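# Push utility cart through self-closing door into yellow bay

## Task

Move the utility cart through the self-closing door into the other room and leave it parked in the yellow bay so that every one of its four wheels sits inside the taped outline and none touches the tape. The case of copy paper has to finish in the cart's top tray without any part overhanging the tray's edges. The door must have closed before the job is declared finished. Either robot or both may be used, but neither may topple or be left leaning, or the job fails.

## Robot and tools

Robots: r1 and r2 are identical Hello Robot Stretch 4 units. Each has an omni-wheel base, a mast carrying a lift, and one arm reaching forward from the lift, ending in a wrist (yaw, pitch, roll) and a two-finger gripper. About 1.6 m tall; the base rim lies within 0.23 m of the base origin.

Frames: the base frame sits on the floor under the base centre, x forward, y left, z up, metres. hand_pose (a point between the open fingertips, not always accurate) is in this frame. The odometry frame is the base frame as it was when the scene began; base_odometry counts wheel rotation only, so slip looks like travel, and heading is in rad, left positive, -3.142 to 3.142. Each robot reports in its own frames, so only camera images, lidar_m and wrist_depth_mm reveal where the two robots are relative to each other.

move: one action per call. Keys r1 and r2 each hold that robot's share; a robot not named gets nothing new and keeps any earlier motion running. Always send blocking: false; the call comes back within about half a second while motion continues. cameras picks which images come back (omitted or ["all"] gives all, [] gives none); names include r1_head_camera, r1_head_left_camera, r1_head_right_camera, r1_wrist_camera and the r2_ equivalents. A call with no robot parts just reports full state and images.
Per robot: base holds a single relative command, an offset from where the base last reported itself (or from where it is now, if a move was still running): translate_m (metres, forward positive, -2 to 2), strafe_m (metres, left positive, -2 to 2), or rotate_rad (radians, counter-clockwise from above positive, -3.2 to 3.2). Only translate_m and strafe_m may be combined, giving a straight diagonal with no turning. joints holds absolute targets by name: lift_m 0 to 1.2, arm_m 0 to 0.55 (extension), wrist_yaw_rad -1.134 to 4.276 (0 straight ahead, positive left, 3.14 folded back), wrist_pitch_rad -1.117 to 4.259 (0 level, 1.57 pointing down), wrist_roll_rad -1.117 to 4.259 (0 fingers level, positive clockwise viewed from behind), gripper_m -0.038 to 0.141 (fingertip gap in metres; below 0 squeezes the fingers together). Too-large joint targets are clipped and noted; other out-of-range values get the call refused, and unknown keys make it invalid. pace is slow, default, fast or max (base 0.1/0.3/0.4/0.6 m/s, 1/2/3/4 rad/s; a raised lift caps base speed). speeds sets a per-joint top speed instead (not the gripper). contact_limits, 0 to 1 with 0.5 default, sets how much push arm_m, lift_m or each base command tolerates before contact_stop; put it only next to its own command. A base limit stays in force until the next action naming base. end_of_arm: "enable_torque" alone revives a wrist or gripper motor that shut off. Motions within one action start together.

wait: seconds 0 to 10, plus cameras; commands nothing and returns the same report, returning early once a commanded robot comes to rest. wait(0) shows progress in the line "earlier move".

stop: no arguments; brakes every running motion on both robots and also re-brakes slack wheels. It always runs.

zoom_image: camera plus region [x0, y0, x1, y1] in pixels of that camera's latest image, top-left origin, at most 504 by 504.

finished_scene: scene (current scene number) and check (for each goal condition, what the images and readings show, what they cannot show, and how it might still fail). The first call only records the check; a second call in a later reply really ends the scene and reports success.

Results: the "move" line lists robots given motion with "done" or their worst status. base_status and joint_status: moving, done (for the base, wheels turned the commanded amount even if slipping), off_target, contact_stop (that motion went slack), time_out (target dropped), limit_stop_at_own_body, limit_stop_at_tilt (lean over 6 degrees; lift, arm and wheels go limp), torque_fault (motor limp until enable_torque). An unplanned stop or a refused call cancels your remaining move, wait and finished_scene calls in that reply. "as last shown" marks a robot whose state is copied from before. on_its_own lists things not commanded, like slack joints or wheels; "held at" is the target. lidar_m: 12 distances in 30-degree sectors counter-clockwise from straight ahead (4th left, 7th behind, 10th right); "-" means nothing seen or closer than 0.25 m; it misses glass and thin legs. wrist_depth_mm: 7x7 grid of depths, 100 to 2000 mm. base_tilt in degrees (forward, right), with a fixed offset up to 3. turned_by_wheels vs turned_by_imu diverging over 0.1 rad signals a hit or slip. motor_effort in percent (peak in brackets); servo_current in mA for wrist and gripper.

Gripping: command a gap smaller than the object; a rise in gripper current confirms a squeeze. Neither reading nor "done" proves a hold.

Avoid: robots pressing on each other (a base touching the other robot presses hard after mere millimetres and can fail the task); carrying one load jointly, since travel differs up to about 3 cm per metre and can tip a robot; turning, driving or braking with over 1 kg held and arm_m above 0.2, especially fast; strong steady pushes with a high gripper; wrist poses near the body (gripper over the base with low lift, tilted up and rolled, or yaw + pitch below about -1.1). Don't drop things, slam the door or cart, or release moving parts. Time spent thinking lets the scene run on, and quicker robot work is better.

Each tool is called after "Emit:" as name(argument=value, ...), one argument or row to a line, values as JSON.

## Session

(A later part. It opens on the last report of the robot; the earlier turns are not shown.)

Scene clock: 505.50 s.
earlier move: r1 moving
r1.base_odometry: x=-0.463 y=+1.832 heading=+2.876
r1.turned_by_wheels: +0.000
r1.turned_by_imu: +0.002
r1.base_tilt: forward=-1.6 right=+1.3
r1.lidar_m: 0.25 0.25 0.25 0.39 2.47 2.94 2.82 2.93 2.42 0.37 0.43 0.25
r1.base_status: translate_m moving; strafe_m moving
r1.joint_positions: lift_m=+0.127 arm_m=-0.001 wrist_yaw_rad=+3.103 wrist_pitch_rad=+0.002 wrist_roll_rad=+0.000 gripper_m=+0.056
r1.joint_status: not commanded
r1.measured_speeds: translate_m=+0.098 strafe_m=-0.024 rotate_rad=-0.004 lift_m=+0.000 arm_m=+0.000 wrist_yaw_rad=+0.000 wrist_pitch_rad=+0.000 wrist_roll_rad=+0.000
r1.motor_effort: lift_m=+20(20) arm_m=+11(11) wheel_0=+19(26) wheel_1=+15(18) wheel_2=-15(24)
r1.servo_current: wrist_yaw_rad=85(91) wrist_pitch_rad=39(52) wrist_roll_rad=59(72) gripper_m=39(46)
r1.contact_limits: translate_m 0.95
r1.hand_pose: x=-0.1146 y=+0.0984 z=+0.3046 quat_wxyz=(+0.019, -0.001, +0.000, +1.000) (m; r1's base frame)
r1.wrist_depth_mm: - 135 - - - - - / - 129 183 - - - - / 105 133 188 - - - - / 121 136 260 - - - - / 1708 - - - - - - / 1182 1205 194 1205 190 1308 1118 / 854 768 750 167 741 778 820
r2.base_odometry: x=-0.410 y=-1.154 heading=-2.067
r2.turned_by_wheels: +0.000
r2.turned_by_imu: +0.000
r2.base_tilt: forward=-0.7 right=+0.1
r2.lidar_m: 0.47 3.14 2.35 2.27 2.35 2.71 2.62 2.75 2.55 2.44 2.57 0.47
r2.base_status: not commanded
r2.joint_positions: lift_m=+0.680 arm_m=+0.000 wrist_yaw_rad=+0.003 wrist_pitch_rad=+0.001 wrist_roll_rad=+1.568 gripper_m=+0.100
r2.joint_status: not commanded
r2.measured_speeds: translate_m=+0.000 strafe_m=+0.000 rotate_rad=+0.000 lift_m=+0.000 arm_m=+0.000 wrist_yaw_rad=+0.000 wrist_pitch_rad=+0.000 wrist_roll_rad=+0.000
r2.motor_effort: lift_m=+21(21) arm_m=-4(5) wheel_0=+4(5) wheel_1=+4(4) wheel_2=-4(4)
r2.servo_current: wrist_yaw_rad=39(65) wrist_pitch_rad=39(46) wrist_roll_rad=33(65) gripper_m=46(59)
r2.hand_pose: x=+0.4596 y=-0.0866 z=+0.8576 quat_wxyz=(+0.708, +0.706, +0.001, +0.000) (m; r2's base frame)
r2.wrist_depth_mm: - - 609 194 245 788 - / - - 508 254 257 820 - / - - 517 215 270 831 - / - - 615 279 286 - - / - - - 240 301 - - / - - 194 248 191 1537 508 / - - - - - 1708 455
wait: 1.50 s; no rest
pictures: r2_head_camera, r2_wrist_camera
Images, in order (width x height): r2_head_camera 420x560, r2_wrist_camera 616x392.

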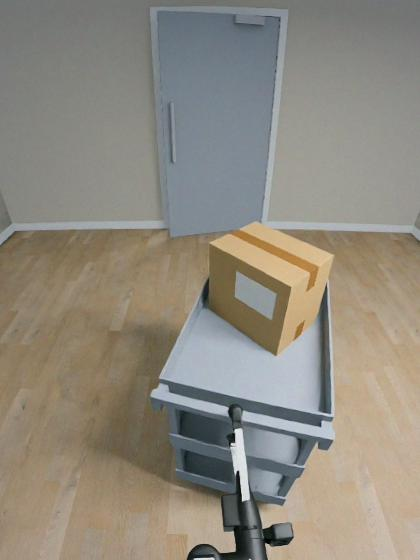

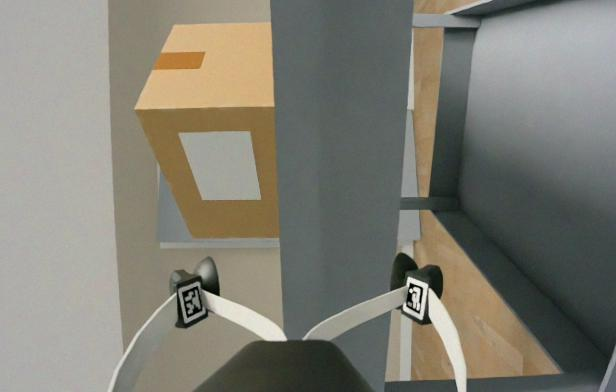

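Emit:
wait(
  seconds=5,
  cameras=["r1_head_camera", "r1_head_left_camera", "r2_head_camera"],
)

Scene clock: 528.47 s.
earlier move: r1 done
r1.base_odometry: x=-0.691 y=+1.959 heading=+2.875
r1.turned_by_wheels: -0.001
r1.turned_by_imu: -0.001
r1.base_tilt: forward=-1.6 right=+1.3
r1.lidar_m: 0.25 0.25 0.25 0.27 0.64 3.18 3.11 3.18 0.38 0.48 2.29 0.34
r1.base_status: done
r1.joint_positions: lift_m=+0.127 arm_m=-0.001 wrist_yaw_rad=+3.103 wrist_pitch_rad=+0.002 wrist_roll_rad=+0.000 gripper_m=+0.056
r1.joint_status: not commanded
r1.measured_speeds: translate_m=+0.000 strafe_m=+0.000 rotate_rad=+0.000 lift_m=+0.000 arm_m=+0.000 wrist_yaw_rad=+0.000 wrist_pitch_rad=+0.000 wrist_roll_rad=+0.000
r1.motor_effort: lift_m=+20(20) arm_m=+11(12) wheel_0=+6(26) wheel_1=+12(18) wheel_2=-11(24)
r1.servo_current: wrist_yaw_rad=85(98) wrist_pitch_rad=46(52) wrist_roll_rad=52(72) gripper_m=46(46)
r1.contact_limits: translate_m 0.95
r1.hand_pose: x=-0.1146 y=+0.0984 z=+0.3046 quat_wxyz=(+0.019, -0.001, +0.000, +1.000) (m; r1's base frame)
r1.wrist_depth_mm: - 135 - - - - - / - 136 194 - - - - / 106 135 182 - - - - / 119 136 272 - - - - / 1708 - - - - - - / 1205 1182 195 1205 189 1160 1138 / 842 750 768 166 750 778 820
r2.base_odometry: x=-0.410 y=-1.154 heading=-2.067
r2.turned_by_wheels: +0.000
r2.turned_by_imu: +0.001
r2.base_tilt: forward=-0.6 right=+0.1
r2.lidar_m: 0.48 3.14 2.35 2.26 2.37 2.68 2.60 2.74 2.54 2.45 2.58 0.46
r2.base_status: not commanded
r2.joint_positions: lift_m=+0.680 arm_m=+0.000 wrist_yaw_rad=+0.003 wrist_pitch_rad=+0.001 wrist_roll_rad=+1.568 gripper_m=+0.100
r2.joint_status: not commanded
r2.measured_speeds: translate_m=+0.000 strafe_m=+0.000 rotate_rad=+0.000 lift_m=+0.000 arm_m=+0.000 wrist_yaw_rad=+0.000 wrist_pitch_rad=+0.000 wrist_roll_rad=+0.000
r2.motor_effort: lift_m=+21(21) arm_m=-4(5) wheel_0=+4(5) wheel_1=+4(4) wheel_2=-4(4)
r2.servo_current: wrist_yaw_rad=39(65) wrist_pitch_rad=39(46) wrist_roll_rad=46(65) gripper_m=52(59)
r2.hand_pose: x=+0.4596 y=-0.0866 z=+0.8576 quat_wxyz=(+0.708, +0.706, +0.001, +0.000) (m; r2's base frame)
r2.wrist_depth_mm: - - 609 195 245 788 - / - - 512 252 257 820 - / - - 521 214 270 831 - / - - 615 279 289 - - / - - - 240 303 - - / - - 195 249 191 1537 512 / - - - - - 1756 452
wait: 0.00 of 5 s (r1 has come to rest)
pictures: r1_head_camera, r1_head_left_camera, r2_head_camera
Images, in order (width x height): r1_head_camera 420x560, r1_head_left_camera 420x672, r2_head_camera 420x560.

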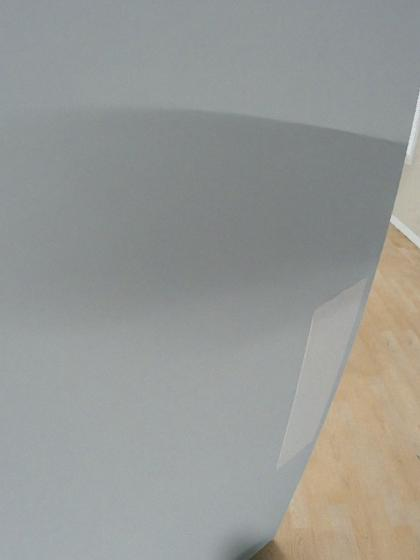

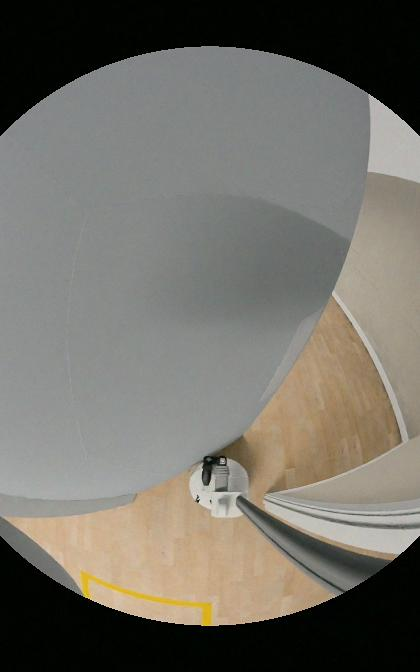

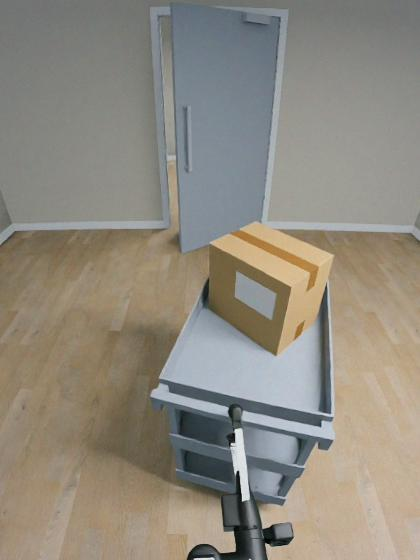

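Emit:
move(
  blocking=false,
  cameras=["r1_head_camera", "r2_head_camera", "r2_wrist_camera"],
)

Scene clock: 575.67 s.
r1.base_odometry: x=-0.691 y=+1.959 heading=+2.875
r1.turned_by_wheels: +0.000
r1.turned_by_imu: +0.000
r1.base_tilt: forward=-1.6 right=+1.3
r1.lidar_m: 0.25 0.25 0.25 0.27 0.62 3.18 3.12 3.21 0.36 0.48 2.29 0.35
r1.base_status: done
r1.joint_positions: lift_m=+0.127 arm_m=-0.001 wrist_yaw_rad=+3.103 wrist_pitch_rad=+0.002 wrist_roll_rad=+0.000 gripper_m=+0.056
r1.joint_status: not commanded
r1.measured_speeds: translate_m=+0.000 strafe_m=+0.000 rotate_rad=+0.000 lift_m=+0.000 arm_m=+0.000 wrist_yaw_rad=+0.000 wrist_pitch_rad=+0.000 wrist_roll_rad=+0.000
r1.motor_effort: lift_m=+20(20) arm_m=+11(12) wheel_0=+7(26) wheel_1=+12(18) wheel_2=-11(24)
r1.servo_current: wrist_yaw_rad=78(98) wrist_pitch_rad=46(52) wrist_roll_rad=33(72) gripper_m=46(46)
r1.contact_limits: translate_m 0.95
r1.hand_pose: x=-0.1146 y=+0.0984 z=+0.3046 quat_wxyz=(+0.019, -0.001, +0.000, +1.000) (m; r1's base frame)
r1.wrist_depth_mm: - 135 - - - - - / - 136 194 - - - - / 106 135 181 - - - - / 119 137 273 - - - - / 1756 - - - - - - / 1205 1229 195 1182 189 1182 1160 / 854 750 750 167 741 778 809
r2.base_odometry: x=-0.410 y=-1.154 heading=-2.067
r2.turned_by_wheels: +0.000
r2.turned_by_imu: +0.000
r2.base_tilt: forward=-0.7 right=+0.1
r2.lidar_m: 0.47 3.12 2.37 2.26 2.39 2.70 2.60 2.75 2.56 2.46 2.60 0.47
r2.base_status: not commanded
r2.joint_positions: lift_m=+0.680 arm_m=+0.000 wrist_yaw_rad=+0.003 wrist_pitch_rad=+0.001 wrist_roll_rad=+1.568 gripper_m=+0.100
r2.joint_status: not commanded
r2.measured_speeds: translate_m=+0.000 strafe_m=+0.000 rotate_rad=+0.000 lift_m=+0.000 arm_m=+0.000 wrist_yaw_rad=+0.000 wrist_pitch_rad=+0.000 wrist_roll_rad=+0.000
r2.motor_effort: lift_m=+21(21) arm_m=-4(5) wheel_0=+4(5) wheel_1=+3(4) wheel_2=-4(4)
r2.servo_current: wrist_yaw_rad=46(65) wrist_pitch_rad=39(46) wrist_roll_rad=46(65) gripper_m=52(59)
r2.hand_pose: x=+0.4596 y=-0.0866 z=+0.8576 quat_wxyz=(+0.708, +0.706, +0.001, +0.000) (m; r2's base frame)
r2.wrist_depth_mm: - - 615 195 246 788 - / - - 512 253 257 831 - / - - 521 214 271 820 - / - - 615 281 289 - - / - - - 240 303 - - / - - 194 248 191 1464 512 / - - - - - 1708 455
pictures: r1_head_camera, r2_head_camera, r2_wrist_camera
Images, in order (width x height): r1_head_camera 420x560, r2_head_camera 420x560, r2_wrist_camera 616x392.

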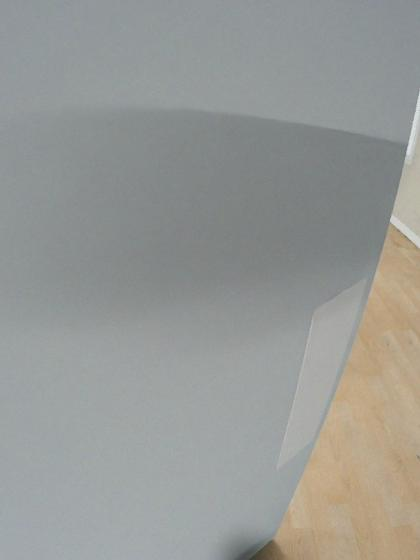

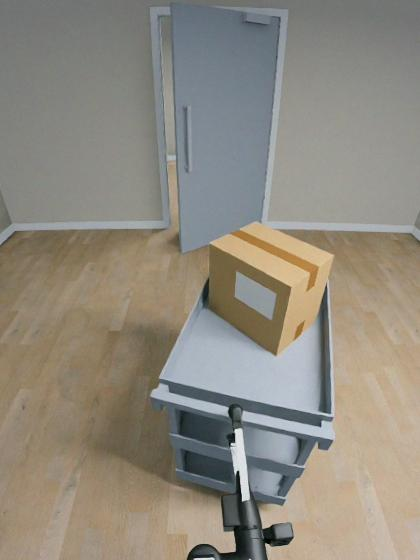

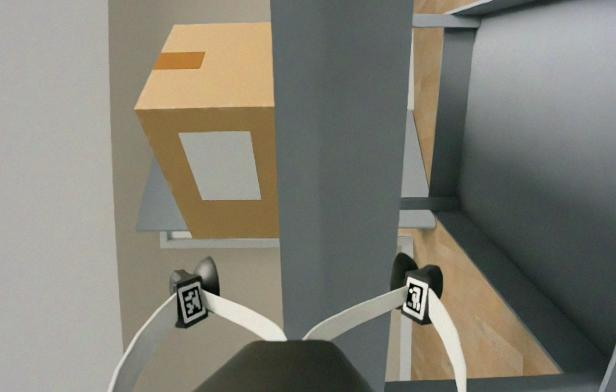

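Emit:
move(
  blocking=false,
  r1={"base": {"translate_m": 0.353, "strafe_m": 0.174}, "pace": "slow", "contact_limits": {"translate_m": 0.95}},
  cameras=[],
)

Emit:
wait(
  seconds=6,
  cameras=["r1_head_camera", "r2_head_camera"],
)

Scene clock: 604.40 s.
move: r1 moving
r1.base_odometry: x=-0.704 y=+1.957 heading=+2.875
r1.turned_by_wheels: +0.001
r1.turned_by_imu: +0.000
r1.base_tilt: forward=-1.6 right=+1.3
r1.lidar_m: 0.25 0.25 0.25 0.27 0.56 3.22 3.10 3.18 0.38 0.52 2.30 0.34
r1.base_status: translate_m moving; strafe_m moving
r1.joint_positions: lift_m=+0.127 arm_m=-0.001 wrist_yaw_rad=+3.103 wrist_pitch_rad=+0.002 wrist_roll_rad=+0.000 gripper_m=+0.056
r1.joint_status: not commanded
r1.measured_speeds: translate_m=+0.050 strafe_m=+0.024 rotate_rad=-0.001 lift_m=+0.000 arm_m=+0.000 wrist_yaw_rad=+0.000 wrist_pitch_rad=+0.000 wrist_roll_rad=+0.000
r1.motor_effort: lift_m=+20(20) arm_m=+11(11) wheel_0=+6(8) wheel_1=+16(16) wheel_2=-16(16)
r1.servo_current: wrist_yaw_rad=85(91) wrist_pitch_rad=39(52) wrist_roll_rad=39(52) gripper_m=39(46)
r1.contact_limits: translate_m 0.95
r1.hand_pose: x=-0.1146 y=+0.0984 z=+0.3046 quat_wxyz=(+0.019, -0.001, +0.000, +1.000) (m; r1's base frame)
r1.wrist_depth_mm: - 136 - - - - - / - 136 195 - - - - / 106 135 181 - - - - / 122 136 273 - - - - / 1756 - - - - - - / 1205 1205 195 1205 189 1160 1160 / 854 759 759 167 750 778 820
r2.base_odometry: x=-0.410 y=-1.154 heading=-2.067
r2.turned_by_wheels: +0.000
r2.turned_by_imu: +0.000
r2.base_tilt: forward=-0.7 right=+0.1
r2.lidar_m: 0.46 3.12 2.33 2.28 2.38 2.68 2.62 2.75 2.55 2.45 2.58 0.46
r2.base_status: not commanded
r2.joint_positions: lift_m=+0.680 arm_m=+0.000 wrist_yaw_rad=+0.003 wrist_pitch_rad=+0.001 wrist_roll_rad=+1.568 gripper_m=+0.100
r2.joint_status: not commanded
r2.measured_speeds: translate_m=+0.000 strafe_m=+0.000 rotate_rad=+0.000 lift_m=+0.000 arm_m=+0.000 wrist_yaw_rad=+0.000 wrist_pitch_rad=+0.000 wrist_roll_rad=+0.000
r2.motor_effort: lift_m=+21(21) arm_m=-4(4) wheel_0=+4(5) wheel_1=+4(4) wheel_2=-4(4)
r2.servo_current: wrist_yaw_rad=52(59) wrist_pitch_rad=39(46) wrist_roll_rad=33(59) gripper_m=59(59)
r2.hand_pose: x=+0.4596 y=-0.0866 z=+0.8576 quat_wxyz=(+0.708, +0.706, +0.001, +0.000) (m; r2's base frame)
r2.wrist_depth_mm: - - 609 195 246 788 - / - - 508 252 258 831 - / - - 517 215 271 842 - / - - 621 279 290 - - / - - - 240 301 - - / - - 195 247 192 1499 512 / - - - - - 1756 455
pictures: none
No camera images: "cameras" was empty.

Scene clock: 609.00 s.
earlier move: r1 done
r1.base_odometry: x=-1.077 y=+1.884 heading=+2.876
r1.turned_by_wheels: +0.000
r1.turned_by_imu: +0.002
r1.base_tilt: forward=-1.6 right=+1.3
r1.lidar_m: 0.33 0.25 - 0.25 0.26 0.55 3.49 0.72 0.70 1.79 2.47 3.30
r1.base_status: done
r1.joint_positions: lift_m=+0.127 arm_m=+0.000 wrist_yaw_rad=+3.092 wrist_pitch_rad=+0.002 wrist_roll_rad=+0.000 gripper_m=+0.056
r1.joint_status: not commanded
r1.measured_speeds: translate_m=+0.000 strafe_m=+0.000 rotate_rad=+0.000 lift_m=+0.000 arm_m=+0.000 wrist_yaw_rad=+0.000 wrist_pitch_rad=+0.000 wrist_roll_rad=+0.000
r1.motor_effort: lift_m=+20(20) arm_m=+5(12) wheel_0=+2(9) wheel_1=+12(18) wheel_2=-5(16)
r1.servo_current: wrist_yaw_rad=52(98) wrist_pitch_rad=46(52) wrist_roll_rad=59(78) gripper_m=39(46)
r1.contact_limits: translate_m 0.95
r1.hand_pose: x=-0.1129 y=+0.1016 z=+0.3046 quat_wxyz=(+0.025, -0.001, +0.000, +1.000) (m; r1's base frame)
r1.wrist_depth_mm: - 137 - - - - 320 / - 137 - - - - 325 / 110 137 209 - - - 332 / 124 138 - - - - 334 / 1661 - - - - 1618 334 / 1205 1205 195 1182 191 976 293 / 842 750 750 167 750 452 329
r2.base_odometry: x=-0.410 y=-1.154 heading=-2.067
r2.turned_by_wheels: +0.000
r2.turned_by_imu: +0.001
r2.base_tilt: forward=-0.7 right=+0.0
r2.lidar_m: 0.46 3.14 2.34 2.28 2.37 2.70 2.60 2.76 2.53 2.45 2.60 0.44
r2.base_status: not commanded
r2.joint_positions: lift_m=+0.680 arm_m=+0.000 wrist_yaw_rad=+0.003 wrist_pitch_rad=+0.001 wrist_roll_rad=+1.568 gripper_m=+0.100
r2.joint_status: not commanded
r2.measured_speeds: translate_m=+0.000 strafe_m=+0.000 rotate_rad=+0.000 lift_m=+0.000 arm_m=+0.000 wrist_yaw_rad=+0.000 wrist_pitch_rad=+0.000 wrist_roll_rad=+0.000
r2.motor_effort: lift_m=+21(21) arm_m=-4(4) wheel_0=+4(5) wheel_1=+3(4) wheel_2=-4(4)
r2.servo_current: wrist_yaw_rad=39(59) wrist_pitch_rad=46(52) wrist_roll_rad=46(59) gripper_m=46(59)
r2.hand_pose: x=+0.4596 y=-0.0866 z=+0.8576 quat_wxyz=(+0.708, +0.706, +0.001, +0.000) (m; r2's base frame)
r2.wrist_depth_mm: - - 609 194 245 778 - / - - 504 253 257 820 - / - - 517 215 272 842 - / - - 615 279 286 - - / - - - 240 301 - - / - - 195 249 191 1499 512 / - - - - - 1708 459
wait: 4.60 of 6 s (r1 has come to rest)
pictures: r1_head_camera, r2_head_camera
Images, in order (width x height): r1_head_camera 420x560, r2_head_camera 420x560.

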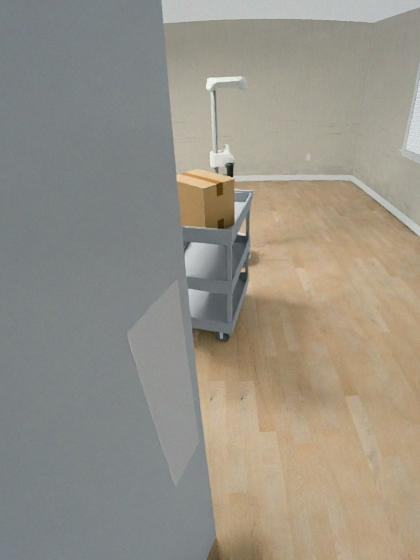

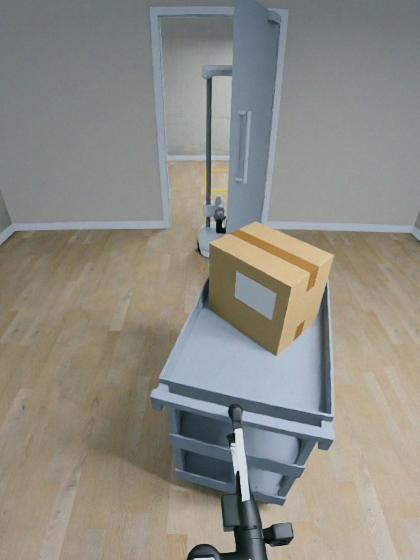

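Emit:
move(
  blocking=false,
  r1={"base": {"translate_m": 0.229, "strafe_m": 0.289}, "pace": "slow", "contact_limits": {"translate_m": 0.95}},
  cameras=[],
)

Emit:
wait(
  seconds=6,
  cameras=["r1_head_camera", "r2_head_camera", "r1_head_left_camera"],
)

Scene clock: 620.90 s.
move: r1 moving
r1.base_odometry: x=-1.087 y=+1.877 heading=+2.876
r1.turned_by_wheels: +0.000
r1.turned_by_imu: +0.000
r1.base_tilt: forward=-1.6 right=+1.3
r1.lidar_m: 0.33 0.25 - 0.25 0.25 0.55 3.51 0.75 0.73 1.81 2.47 3.32
r1.base_status: translate_m moving; strafe_m moving
r1.joint_positions: lift_m=+0.127 arm_m=+0.000 wrist_yaw_rad=+3.092 wrist_pitch_rad=+0.002 wrist_roll_rad=+0.000 gripper_m=+0.056
r1.joint_status: not commanded
r1.measured_speeds: translate_m=+0.030 strafe_m=+0.038 rotate_rad=-0.001 lift_m=+0.000 arm_m=+0.000 wrist_yaw_rad=+0.000 wrist_pitch_rad=+0.000 wrist_roll_rad=+0.000
r1.motor_effort: lift_m=+20(20) arm_m=+5(5) wheel_0=-5(6) wheel_1=+14(19) wheel_2=-8(9)
r1.servo_current: wrist_yaw_rad=59(59) wrist_pitch_rad=46(52) wrist_roll_rad=33(59) gripper_m=46(52)
r1.contact_limits: translate_m 0.95
r1.hand_pose: x=-0.1129 y=+0.1016 z=+0.3046 quat_wxyz=(+0.025, -0.001, +0.000, +1.000) (m; r1's base frame)
r1.wrist_depth_mm: - 137 - - - - 271 / - 137 - - - - 307 / 109 138 209 - - - 277 / 123 138 - - - - 312 / 1708 - - - - 1618 279 / 1182 1182 195 1182 190 759 279 / 842 759 768 167 741 413 306
r2.base_odometry: x=-0.410 y=-1.154 heading=-2.067
r2.turned_by_wheels: +0.000
r2.turned_by_imu: +0.000
r2.base_tilt: forward=-0.7 right=+0.1
r2.lidar_m: 0.49 3.12 2.34 2.27 2.37 2.68 2.59 2.76 2.54 2.46 2.61 0.45
r2.base_status: not commanded
r2.joint_positions: lift_m=+0.680 arm_m=+0.000 wrist_yaw_rad=+0.003 wrist_pitch_rad=+0.001 wrist_roll_rad=+1.568 gripper_m=+0.100
r2.joint_status: not commanded
r2.measured_speeds: translate_m=+0.000 strafe_m=+0.000 rotate_rad=+0.000 lift_m=+0.000 arm_m=+0.000 wrist_yaw_rad=+0.000 wrist_pitch_rad=+0.000 wrist_roll_rad=+0.000
r2.motor_effort: lift_m=+21(21) arm_m=-4(4) wheel_0=+4(5) wheel_1=+4(4) wheel_2=-4(4)
r2.servo_current: wrist_yaw_rad=52(52) wrist_pitch_rad=46(46) wrist_roll_rad=52(52) gripper_m=52(59)
r2.hand_pose: x=+0.4596 y=-0.0866 z=+0.8576 quat_wxyz=(+0.708, +0.706, +0.001, +0.000) (m; r2's base frame)
r2.wrist_depth_mm: - - 615 195 246 788 - / - - 508 252 257 820 - / - - 517 215 274 842 - / - - 615 279 285 - - / - - - 240 301 - - / - - 195 248 191 1464 508 / - - - - - 1756 452
pictures: none
No camera images: "cameras" was empty.

Scene clock: 625.37 s.
earlier move: r1 done
r1.base_odometry: x=-1.373 y=+1.666 heading=+2.876
r1.turned_by_wheels: +0.000
r1.turned_by_imu: +0.003
r1.base_tilt: forward=-1.6 right=+1.3
r1.lidar_m: 1.31 0.29 0.25 - 0.25 0.28 0.62 1.16 1.06 2.65 2.74 3.75
r1.base_status: done
r1.joint_positions: lift_m=+0.127 arm_m=+0.000 wrist_yaw_rad=+3.092 wrist_pitch_rad=+0.002 wrist_roll_rad=+0.000 gripper_m=+0.056
r1.joint_status: not commanded
r1.measured_speeds: translate_m=+0.000 strafe_m=+0.000 rotate_rad=+0.000 lift_m=+0.000 arm_m=+0.000 wrist_yaw_rad=+0.000 wrist_pitch_rad=+0.000 wrist_roll_rad=+0.000
r1.motor_effort: lift_m=+20(20) arm_m=+5(5) wheel_0=-6(10) wheel_1=+9(19) wheel_2=-3(10)
r1.servo_current: wrist_yaw_rad=39(78) wrist_pitch_rad=39(52) wrist_roll_rad=46(72) gripper_m=46(52)
r1.contact_limits: translate_m 0.95
r1.hand_pose: x=-0.1129 y=+0.1016 z=+0.3046 quat_wxyz=(+0.025, -0.001, +0.000, +1.000) (m; r1's base frame)
r1.wrist_depth_mm: - 137 - - 345 216 - / - 137 - - 349 207 - / 110 138 210 - 351 208 161 / 124 138 - - 351 209 160 / 1708 - - - 355 209 161 / 1205 1205 194 1078 195 209 161 / 866 750 750 155 325 186 -
r2.base_odometry: x=-0.410 y=-1.154 heading=-2.067
r2.turned_by_wheels: +0.000
r2.turned_by_imu: +0.001
r2.base_tilt: forward=-0.6 right=+0.1
r2.lidar_m: 0.48 3.11 2.35 2.28 2.38 2.69 2.61 2.74 2.56 2.47 2.60 0.45
r2.base_status: not commanded
r2.joint_positions: lift_m=+0.680 arm_m=+0.000 wrist_yaw_rad=+0.003 wrist_pitch_rad=+0.001 wrist_roll_rad=+1.568 gripper_m=+0.100
r2.joint_status: not commanded
r2.measured_speeds: translate_m=+0.000 strafe_m=+0.000 rotate_rad=+0.000 lift_m=+0.000 arm_m=+0.000 wrist_yaw_rad=+0.000 wrist_pitch_rad=+0.000 wrist_roll_rad=+0.000
r2.motor_effort: lift_m=+21(21) arm_m=-4(4) wheel_0=+4(5) wheel_1=+4(4) wheel_2=-4(4)
r2.servo_current: wrist_yaw_rad=52(59) wrist_pitch_rad=46(52) wrist_roll_rad=46(65) gripper_m=46(59)
r2.hand_pose: x=+0.4596 y=-0.0866 z=+0.8576 quat_wxyz=(+0.708, +0.706, +0.001, +0.000) (m; r2's base frame)
r2.wrist_depth_mm: - - 615 194 246 798 - / - - 508 253 256 820 - / - - 521 215 271 - - / - - 615 279 285 - - / - - - 240 303 - - / - - 195 248 191 1537 512 / - - - - - 1708 455
wait: 4.47 of 6 s (r1 has come to rest)
pictures: r1_head_camera, r1_head_left_camera, r2_head_camera
Images, in order (width x height): r1_head_camera 420x560, r1_head_left_camera 420x672, r2_head_camera 420x560.

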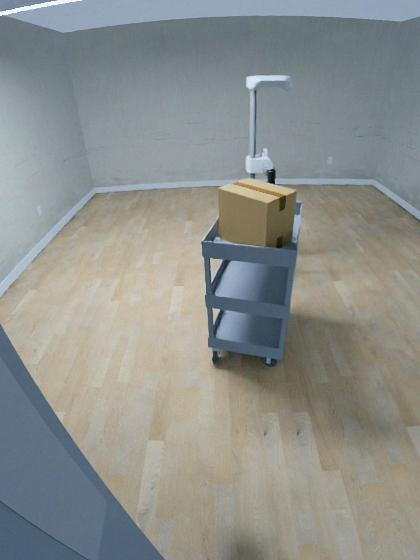

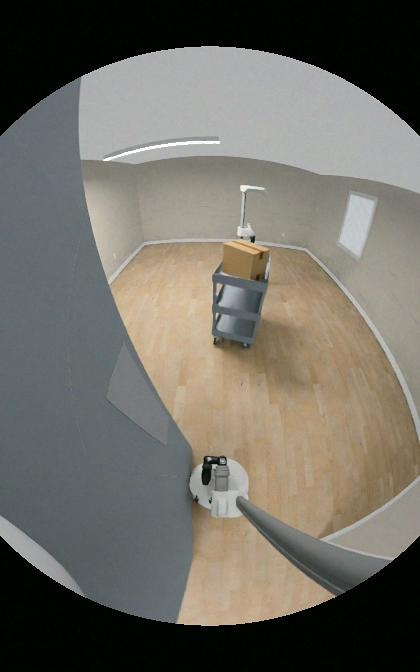

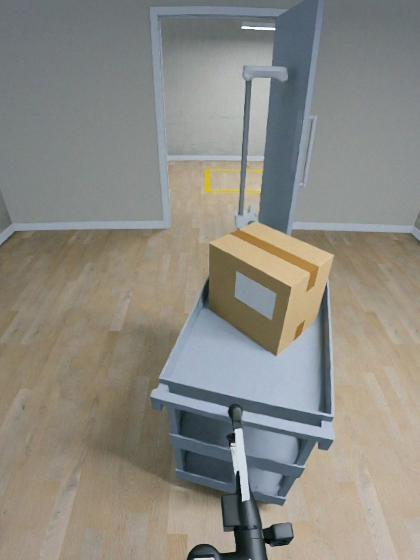

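Emit:
zoom_image(
  camera="r2_head_camera",
  region=[120, 0, 330, 280],
)

Emit:
zoom_image(
  camera="r1_head_camera",
  region=[180, 60, 330, 400],
)

Scaled by 1.800 from the camera's 420x560 image, which has a finer 1200x1600 frame.

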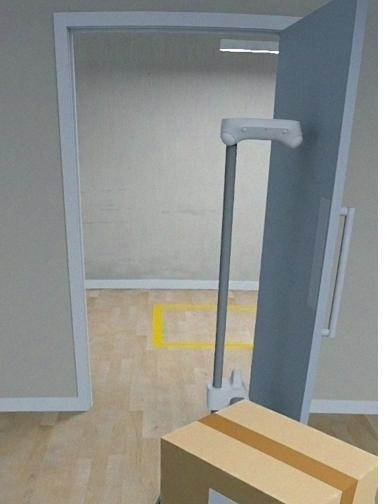

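Scaled by 1.482 from the camera's 420x560 image, which has a finer 600x800 frame.

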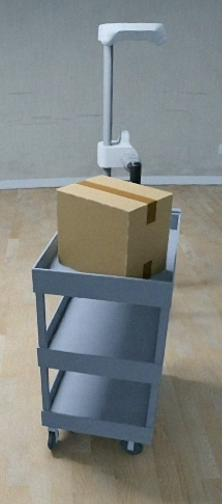

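Emit:
move(
  blocking=false,
  r1={"base": {"translate_m": 0.02, "strafe_m": 0.22}, "pace": "slow", "contact_limits": {"strafe_m": 0.6}},
  cameras=[],
)

Emit:
wait(
  seconds=5,
  cameras=["r1_head_left_camera", "r2_head_camera", "r1_head_right_camera"],
)

Scene clock: 723.43 s.
move: r1 moving
r1.base_odometry: x=-1.378 y=+1.653 heading=+2.876
r1.turned_by_wheels: +0.000
r1.turned_by_imu: +0.000
r1.base_tilt: forward=-1.6 right=+1.3
r1.lidar_m: 1.33 0.30 0.25 - 0.25 0.25 0.65 1.21 1.10 2.68 2.77 3.75
r1.base_status: translate_m moving; strafe_m moving
r1.joint_positions: lift_m=+0.127 arm_m=+0.000 wrist_yaw_rad=+3.092 wrist_pitch_rad=+0.002 wrist_roll_rad=+0.000 gripper_m=+0.056
r1.joint_status: not commanded
r1.measured_speeds: translate_m=+0.005 strafe_m=+0.053 rotate_rad=+0.002 lift_m=+0.000 arm_m=+0.000 wrist_yaw_rad=+0.000 wrist_pitch_rad=+0.000 wrist_roll_rad=+0.000
r1.motor_effort: lift_m=+20(20) arm_m=+5(5) wheel_0=-11(12) wheel_1=+15(16) wheel_2=-3(5)
r1.servo_current: wrist_yaw_rad=46(72) wrist_pitch_rad=46(46) wrist_roll_rad=26(52) gripper_m=46(46)
r1.contact_limits: strafe_m 0.6
r1.hand_pose: x=-0.1129 y=+0.1016 z=+0.3046 quat_wxyz=(+0.025, -0.001, +0.000, +1.000) (m; r1's base frame)
r1.wrist_depth_mm: - 136 - - 336 215 - / - 137 - - 336 205 - / 110 138 210 - 342 206 160 / 124 138 - - 343 208 160 / 1708 - - 1983 343 196 160 / 1182 1182 195 1008 195 208 161 / 842 759 750 155 315 185 -
r2.base_odometry: x=-0.410 y=-1.154 heading=-2.067
r2.turned_by_wheels: +0.000
r2.turned_by_imu: +0.000
r2.base_tilt: forward=-0.7 right=+0.1
r2.lidar_m: 0.48 3.12 2.36 2.27 2.36 2.71 2.62 2.76 2.55 2.45 2.59 0.46
r2.base_status: not commanded
r2.joint_positions: lift_m=+0.680 arm_m=+0.000 wrist_yaw_rad=+0.003 wrist_pitch_rad=+0.001 wrist_roll_rad=+1.568 gripper_m=+0.100
r2.joint_status: not commanded
r2.measured_speeds: translate_m=+0.000 strafe_m=+0.000 rotate_rad=+0.000 lift_m=+0.000 arm_m=+0.000 wrist_yaw_rad=+0.000 wrist_pitch_rad=+0.000 wrist_roll_rad=+0.000
r2.motor_effort: lift_m=+21(21) arm_m=-4(4) wheel_0=+4(5) wheel_1=+3(4) wheel_2=-4(4)
r2.servo_current: wrist_yaw_rad=39(59) wrist_pitch_rad=46(46) wrist_roll_rad=39(52) gripper_m=46(52)
r2.hand_pose: x=+0.4596 y=-0.0866 z=+0.8576 quat_wxyz=(+0.708, +0.706, +0.001, +0.000) (m; r2's base frame)
r2.wrist_depth_mm: - - 609 194 245 788 - / - - 508 251 257 820 - / - - 521 214 271 - - / - - 609 278 286 - - / - - - 239 301 - - / - - 194 249 191 1499 508 / - - - - - 1756 455
pictures: none
No camera images: "cameras" was empty.

Scene clock: 726.00 s.
earlier move: r1 contact_stop
r1.base_odometry: x=-1.411 y=+1.572 heading=+2.897
r1.turned_by_wheels: +0.021
r1.turned_by_imu: +0.010
r1.base_tilt: forward=-1.6 right=+1.3
r1.lidar_m: 1.34 0.36 0.25 - 0.25 0.25 0.51 3.84 1.14 2.76 2.85 1.34
r1.base_status: translate_m contact_stop (by the wheels' count: +0.012 of +0.020); strafe_m contact_stop (by the wheels' count: +0.100 of +0.220)
r1.joint_positions: lift_m=+0.127 arm_m=+0.000 wrist_yaw_rad=+3.092 wrist_pitch_rad=+0.002 wrist_roll_rad=+0.000 gripper_m=+0.056
r1.joint_status: not commanded
r1.measured_speeds: translate_m=+0.000 strafe_m=-0.001 rotate_rad=+0.000 lift_m=+0.000 arm_m=+0.000 wrist_yaw_rad=+0.000 wrist_pitch_rad=+0.000 wrist_roll_rad=+0.000
r1.on_its_own: the wheels are slack since a contact_stop
r1.motor_effort: lift_m=+20(20) arm_m=+4(5) wheel_0=+0(26) wheel_1=+0(31) wheel_2=+0(8)
r1.servo_current: wrist_yaw_rad=52(78) wrist_pitch_rad=39(52) wrist_roll_rad=52(65) gripper_m=39(46)
r1.contact_limits: strafe_m 0.6
r1.hand_pose: x=-0.1128 y=+0.1017 z=+0.3046 quat_wxyz=(+0.025, -0.001, +0.000, +1.000) (m; r1's base frame)
r1.wrist_depth_mm: 136 138 - 480 285 200 - / 108 138 - 488 287 193 - / 114 138 240 492 290 193 162 / 133 149 - 496 290 195 - / 1983 - - 500 291 196 163 / 1182 1205 194 455 198 196 163 / 831 759 750 155 276 177 -
r2.base_odometry: x=-0.410 y=-1.154 heading=-2.067
r2.turned_by_wheels: +0.000
r2.turned_by_imu: +0.000
r2.base_tilt: forward=-0.7 right=+0.0
r2.lidar_m: 0.46 3.14 2.37 2.28 2.34 2.71 2.61 2.76 2.55 2.45 2.60 0.44
r2.base_status: not commanded
r2.joint_positions: lift_m=+0.680 arm_m=+0.000 wrist_yaw_rad=+0.003 wrist_pitch_rad=+0.001 wrist_roll_rad=+1.568 gripper_m=+0.100
r2.joint_status: not commanded
r2.measured_speeds: translate_m=+0.000 strafe_m=+0.000 rotate_rad=+0.000 lift_m=+0.000 arm_m=+0.000 wrist_yaw_rad=+0.000 wrist_pitch_rad=+0.000 wrist_roll_rad=+0.000
r2.motor_effort: lift_m=+21(21) arm_m=-4(4) wheel_0=+4(5) wheel_1=+4(4) wheel_2=-4(4)
r2.servo_current: wrist_yaw_rad=46(59) wrist_pitch_rad=39(46) wrist_roll_rad=59(65) gripper_m=59(59)
r2.hand_pose: x=+0.4596 y=-0.0866 z=+0.8576 quat_wxyz=(+0.708, +0.706, +0.001, +0.000) (m; r2's base frame)
r2.wrist_depth_mm: - - 609 194 246 778 - / - - 504 252 257 820 - / - - 517 214 270 - - / - - 615 281 286 - - / - - - 239 303 - - / - - 194 249 192 1499 512 / - - - - - 1756 459
wait: 2.57 of 5 s (r1 has come to rest)
pictures: r1_head_left_camera, r1_head_right_camera, r2_head_camera
Images, in order (width x height): r1_head_left_camera 420x672, r1_head_right_camera 420x672, r2_head_camera 420x560.

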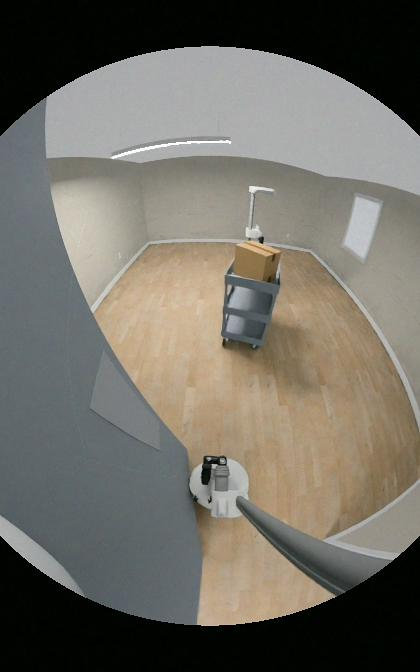

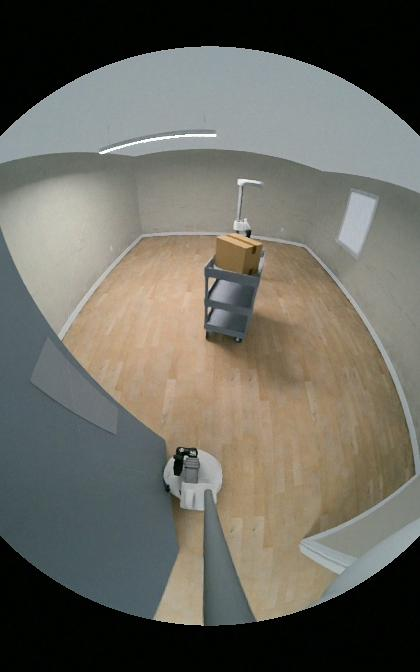

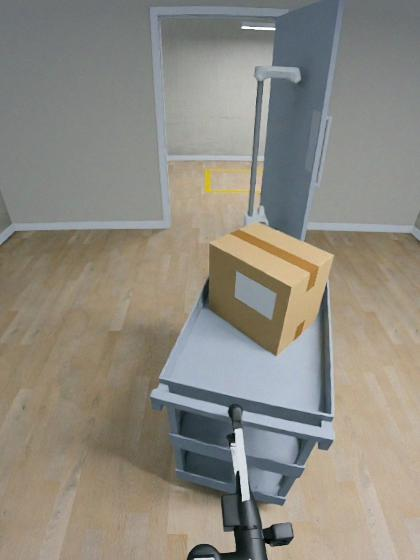

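Emit:
move(
  blocking=false,
  r1={"base": {"translate_m": 0.13, "strafe_m": -0.005}, "pace": "slow", "contact_limits": {"translate_m": 0.8}},
  cameras=[],
)

Emit:
wait(
  seconds=3,
  cameras=["r1_head_left_camera"],
)

Scene clock: 761.53 s.
move: r1 moving
r1.base_odometry: x=-1.422 y=+1.580 heading=+2.898
r1.turned_by_wheels: +0.001
r1.turned_by_imu: +0.000
r1.base_tilt: forward=-1.6 right=+1.2
r1.lidar_m: 1.32 0.34 0.25 - 0.25 0.25 0.46 3.86 1.16 2.74 2.85 1.31
r1.base_status: translate_m moving; strafe_m moving
r1.joint_positions: lift_m=+0.127 arm_m=+0.000 wrist_yaw_rad=+3.092 wrist_pitch_rad=+0.002 wrist_roll_rad=+0.000 gripper_m=+0.056
r1.joint_status: not commanded
r1.measured_speeds: translate_m=+0.048 strafe_m=+0.000 rotate_rad=-0.001 lift_m=+0.000 arm_m=+0.000 wrist_yaw_rad=+0.000 wrist_pitch_rad=+0.000 wrist_roll_rad=+0.000
r1.motor_effort: lift_m=+20(20) arm_m=+4(4) wheel_0=+2(3) wheel_1=+10(11) wheel_2=-5(6)
r1.servo_current: wrist_yaw_rad=46(52) wrist_pitch_rad=46(46) wrist_roll_rad=52(59) gripper_m=39(46)
r1.contact_limits: translate_m 0.8
r1.hand_pose: x=-0.1128 y=+0.1017 z=+0.3046 quat_wxyz=(+0.025, -0.001, +0.000, +1.000) (m; r1's base frame)
r1.wrist_depth_mm: 135 138 - 488 287 200 - / 107 138 - 504 290 192 - / 114 138 241 500 291 195 161 / 133 148 - 508 294 195 - / 1983 - - 512 296 196 163 / 1205 1205 194 462 196 195 163 / 842 750 759 156 274 177 -
r2.base_odometry: x=-0.410 y=-1.154 heading=-2.067
r2.turned_by_wheels: +0.000
r2.turned_by_imu: +0.001
r2.base_tilt: forward=-0.6 right=+0.1
r2.lidar_m: 0.47 3.11 2.36 2.28 2.36 2.70 2.61 2.75 2.54 2.47 2.60 0.45
r2.base_status: not commanded
r2.joint_positions: lift_m=+0.680 arm_m=+0.000 wrist_yaw_rad=+0.003 wrist_pitch_rad=+0.001 wrist_roll_rad=+1.568 gripper_m=+0.100
r2.joint_status: not commanded
r2.measured_speeds: translate_m=+0.000 strafe_m=+0.000 rotate_rad=+0.000 lift_m=+0.000 arm_m=+0.000 wrist_yaw_rad=+0.000 wrist_pitch_rad=+0.000 wrist_roll_rad=+0.000
r2.motor_effort: lift_m=+21(21) arm_m=-4(4) wheel_0=+4(5) wheel_1=+4(4) wheel_2=-4(4)
r2.servo_current: wrist_yaw_rad=46(59) wrist_pitch_rad=39(46) wrist_roll_rad=52(52) gripper_m=52(52)
r2.hand_pose: x=+0.4596 y=-0.0866 z=+0.8576 quat_wxyz=(+0.708, +0.706, +0.001, +0.000) (m; r2's base frame)
r2.wrist_depth_mm: - - 609 194 245 798 - / - - 508 253 257 820 - / - - 517 215 270 - - / - - 615 279 285 - - / - - - 239 301 - - / - - 195 249 191 1537 512 / - - - - - 1708 455
pictures: none
No camera images: "cameras" was empty.

Scene clock: 763.60 s.
earlier move: r1 done
r1.base_odometry: x=-1.536 y=+1.609 heading=+2.897
r1.turned_by_wheels: +0.000
r1.turned_by_imu: +0.000
r1.base_tilt: forward=-1.6 right=+1.3
r1.lidar_m: 1.22 2.86 0.25 - 0.25 0.25 0.52 1.26 1.24 2.74 2.86 1.20
r1.base_status: done
r1.joint_positions: lift_m=+0.127 arm_m=+0.000 wrist_yaw_rad=+3.092 wrist_pitch_rad=+0.002 wrist_roll_rad=+0.000 gripper_m=+0.056
r1.joint_status: not commanded
r1.measured_speeds: translate_m=+0.000 strafe_m=+0.000 rotate_rad=+0.000 lift_m=+0.000 arm_m=+0.000 wrist_yaw_rad=+0.000 wrist_pitch_rad=+0.000 wrist_roll_rad=+0.000
r1.motor_effort: lift_m=+20(20) arm_m=+4(4) wheel_0=+0(5) wheel_1=+7(12) wheel_2=-2(7)
r1.servo_current: wrist_yaw_rad=33(72) wrist_pitch_rad=46(52) wrist_roll_rad=52(65) gripper_m=39(52)
r1.contact_limits: translate_m 0.8
r1.hand_pose: x=-0.1128 y=+0.1017 z=+0.3046 quat_wxyz=(+0.025, -0.001, +0.000, +1.000) (m; r1's base frame)
r1.wrist_depth_mm: 136 138 - 525 294 201 - / 108 138 - 535 297 193 - / 114 138 241 535 300 195 - / 133 149 - 549 298 196 - / 1983 - - 549 301 196 163 / 1205 1205 195 488 196 196 163 / 854 759 750 156 282 177 -
r2.base_odometry: x=-0.410 y=-1.154 heading=-2.067
r2.turned_by_wheels: +0.000
r2.turned_by_imu: +0.000
r2.base_tilt: forward=-0.7 right=+0.1
r2.lidar_m: 0.49 3.11 2.32 2.28 2.36 2.70 2.61 2.73 2.55 2.46 2.57 0.46
r2.base_status: not commanded
r2.joint_positions: lift_m=+0.680 arm_m=+0.000 wrist_yaw_rad=+0.003 wrist_pitch_rad=+0.001 wrist_roll_rad=+1.568 gripper_m=+0.100
r2.joint_status: not commanded
r2.measured_speeds: translate_m=+0.000 strafe_m=+0.000 rotate_rad=+0.000 lift_m=+0.000 arm_m=+0.000 wrist_yaw_rad=+0.000 wrist_pitch_rad=+0.000 wrist_roll_rad=+0.000
r2.motor_effort: lift_m=+21(21) arm_m=-4(4) wheel_0=+4(5) wheel_1=+3(4) wheel_2=-4(4)
r2.servo_current: wrist_yaw_rad=52(59) wrist_pitch_rad=33(46) wrist_roll_rad=39(65) gripper_m=52(59)
r2.hand_pose: x=+0.4596 y=-0.0866 z=+0.8576 quat_wxyz=(+0.708, +0.706, +0.001, +0.000) (m; r2's base frame)
r2.wrist_depth_mm: - - 609 193 245 788 - / - - 504 252 257 820 - / - - 521 215 271 - - / - - 615 279 286 - - / - - - 239 303 - - / - - 194 248 191 1499 517 / - - - - - 1756 452
wait: 2.07 of 3 s (r1 has come to rest)
pictures: r1_head_left_camera
Images, in order (width x height): r1_head_left_camera 420x672.

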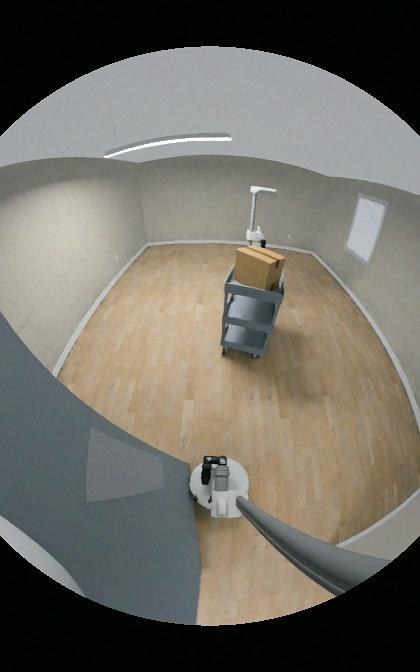

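Emit:
zoom_image(
  camera="r1_head_left_camera",
  region=[120, 400, 320, 600],
)

Scaled by 2.520 from the camera's 420x672 image, which has a finer 600x960 frame.

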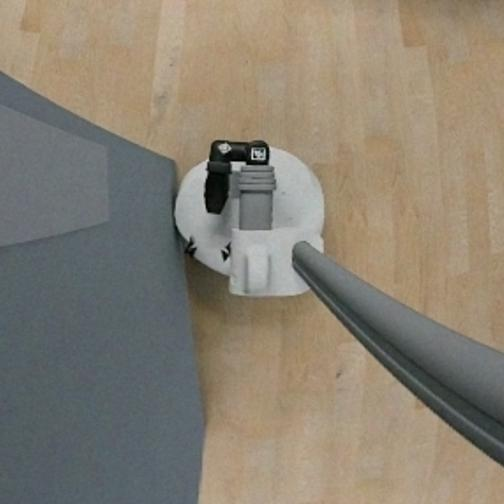

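Emit:
move(
  blocking=false,
  r1={"base": {"translate_m": 0.25, "strafe_m": 0.012}, "pace": "slow", "contact_limits": {"translate_m": 0.8}},
  cameras=[],
)

Emit:
wait(
  seconds=4,
  cameras=["r1_head_left_camera"],
)

Emit:
zoom_image(
  camera="r1_head_left_camera",
  region=[120, 400, 320, 600],
)

Scene clock: 787.07 s.
move: r1 moving
r1.base_odometry: x=-1.548 y=+1.611 heading=+2.898
r1.turned_by_wheels: +0.001
r1.turned_by_imu: +0.000
r1.base_tilt: forward=-1.6 right=+1.3
r1.lidar_m: 1.20 2.83 0.25 - 0.25 0.25 0.52 1.26 1.23 2.75 2.85 1.18
r1.base_status: translate_m moving; strafe_m moving
r1.joint_positions: lift_m=+0.127 arm_m=+0.000 wrist_yaw_rad=+3.092 wrist_pitch_rad=+0.002 wrist_roll_rad=+0.000 gripper_m=+0.056
r1.joint_status: not commanded
r1.measured_speeds: translate_m=+0.048 strafe_m=+0.002 rotate_rad=+0.000 lift_m=+0.000 arm_m=+0.000 wrist_yaw_rad=+0.000 wrist_pitch_rad=+0.000 wrist_roll_rad=+0.000
r1.motor_effort: lift_m=+20(20) arm_m=+4(4) wheel_0=+0(3) wheel_1=+8(10) wheel_2=-5(6)
r1.servo_current: wrist_yaw_rad=52(59) wrist_pitch_rad=52(52) wrist_roll_rad=46(65) gripper_m=46(46)
r1.contact_limits: translate_m 0.8
r1.hand_pose: x=-0.1128 y=+0.1017 z=+0.3046 quat_wxyz=(+0.025, -0.001, +0.000, +1.000) (m; r1's base frame)
r1.wrist_depth_mm: 136 138 - 525 293 202 - / 107 138 - 535 297 193 - / 114 138 243 539 300 195 - / 132 149 - 549 300 196 - / 1921 - - 549 303 196 162 / 1160 1182 195 488 197 196 163 / 854 750 759 156 283 178 -
r2.base_odometry: x=-0.410 y=-1.154 heading=-2.067
r2.turned_by_wheels: +0.000
r2.turned_by_imu: +0.000
r2.base_tilt: forward=-0.6 right=+0.1
r2.lidar_m: 0.49 3.12 2.36 2.28 2.37 2.70 2.59 2.76 2.55 2.47 2.60 0.45
r2.base_status: not commanded
r2.joint_positions: lift_m=+0.680 arm_m=+0.000 wrist_yaw_rad=+0.003 wrist_pitch_rad=+0.001 wrist_roll_rad=+1.568 gripper_m=+0.100
r2.joint_status: not commanded
r2.measured_speeds: translate_m=+0.000 strafe_m=+0.000 rotate_rad=+0.000 lift_m=+0.000 arm_m=+0.000 wrist_yaw_rad=+0.000 wrist_pitch_rad=+0.000 wrist_roll_rad=+0.000
r2.motor_effort: lift_m=+21(21) arm_m=-4(4) wheel_0=+4(5) wheel_1=+4(4) wheel_2=-4(4)
r2.servo_current: wrist_yaw_rad=46(52) wrist_pitch_rad=33(46) wrist_roll_rad=46(52) gripper_m=52(52)
r2.hand_pose: x=+0.4596 y=-0.0866 z=+0.8576 quat_wxyz=(+0.708, +0.706, +0.001, +0.000) (m; r2's base frame)
r2.wrist_depth_mm: - - 615 194 245 798 - / - - 508 253 257 820 - / - - 517 214 271 - - / - - 615 279 286 - - / - - - 239 301 - - / - - 195 250 191 1499 508 / - - - - - 1708 455
pictures: none
No camera images: "cameras" was empty.

Scene clock: 790.37 s.
earlier move: r1 done
r1.base_odometry: x=-1.781 y=+1.658 heading=+2.898
r1.turned_by_wheels: +0.000
r1.turned_by_imu: +0.000
r1.base_tilt: forward=-1.6 right=+1.3
r1.lidar_m: 0.97 2.83 2.06 1.97 0.25 0.25 0.56 1.40 1.58 2.76 2.86 0.98
r1.base_status: done
r1.joint_positions: lift_m=+0.127 arm_m=+0.000 wrist_yaw_rad=+3.092 wrist_pitch_rad=+0.002 wrist_roll_rad=+0.000 gripper_m=+0.056
r1.joint_status: not commanded
r1.measured_speeds: translate_m=+0.000 strafe_m=+0.000 rotate_rad=+0.000 lift_m=+0.000 arm_m=+0.000 wrist_yaw_rad=+0.000 wrist_pitch_rad=+0.000 wrist_roll_rad=+0.000
r1.motor_effort: lift_m=+20(20) arm_m=+4(4) wheel_0=+0(5) wheel_1=+6(12) wheel_2=-1(6)
r1.servo_current: wrist_yaw_rad=65(72) wrist_pitch_rad=39(52) wrist_roll_rad=52(72) gripper_m=46(52)
r1.contact_limits: translate_m 0.8
r1.hand_pose: x=-0.1128 y=+0.1017 z=+0.3046 quat_wxyz=(+0.025, -0.001, +0.000, +1.000) (m; r1's base frame)
r1.wrist_depth_mm: 136 138 - 544 285 214 - / 107 138 - 544 286 216 - / 114 139 242 554 290 216 - / 133 148 - 559 291 216 - / 1983 - - 496 291 217 - / 1229 1182 195 492 196 217 1118 / 854 750 768 156 270 216 809
r2.base_odometry: x=-0.410 y=-1.154 heading=-2.067
r2.turned_by_wheels: +0.000
r2.turned_by_imu: +0.000
r2.base_tilt: forward=-0.7 right=+0.1
r2.lidar_m: 0.45 3.14 2.33 2.26 2.35 2.70 2.60 2.77 2.55 2.46 2.60 0.46
r2.base_status: not commanded
r2.joint_positions: lift_m=+0.680 arm_m=+0.000 wrist_yaw_rad=+0.003 wrist_pitch_rad=+0.001 wrist_roll_rad=+1.568 gripper_m=+0.100
r2.joint_status: not commanded
r2.measured_speeds: translate_m=+0.000 strafe_m=+0.000 rotate_rad=+0.000 lift_m=+0.000 arm_m=+0.000 wrist_yaw_rad=+0.000 wrist_pitch_rad=+0.000 wrist_roll_rad=+0.000
r2.motor_effort: lift_m=+21(21) arm_m=-4(4) wheel_0=+4(5) wheel_1=+4(4) wheel_2=-4(4)
r2.servo_current: wrist_yaw_rad=46(59) wrist_pitch_rad=46(46) wrist_roll_rad=52(65) gripper_m=59(59)
r2.hand_pose: x=+0.4596 y=-0.0866 z=+0.8576 quat_wxyz=(+0.708, +0.706, +0.001, +0.000) (m; r2's base frame)
r2.wrist_depth_mm: - - 615 194 245 798 - / - - 512 252 258 809 - / - - 521 216 271 - - / - - 615 281 286 - - / - - - 240 303 - - / - - 194 249 191 1537 512 / - - - - - 1708 452
wait: 3.30 of 4 s (r1 has come to rest)
pictures: r1_head_left_camera
Images, in order (width x height): r1_head_left_camera 420x672.

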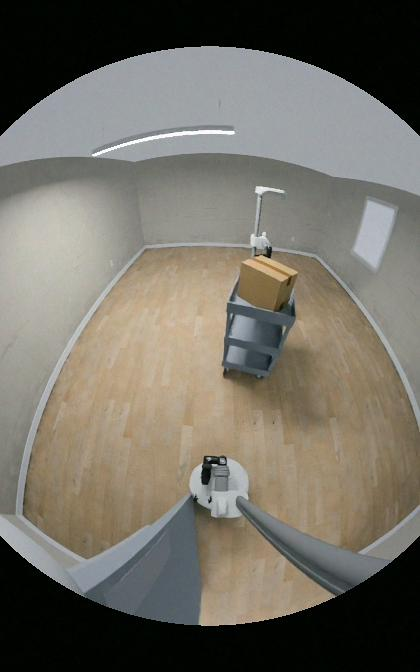

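Scaled by 2.520 from the camera's 420x672 image, which has a finer 600x960 frame.

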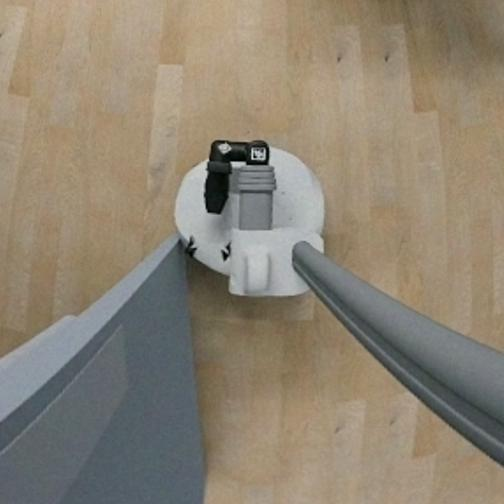

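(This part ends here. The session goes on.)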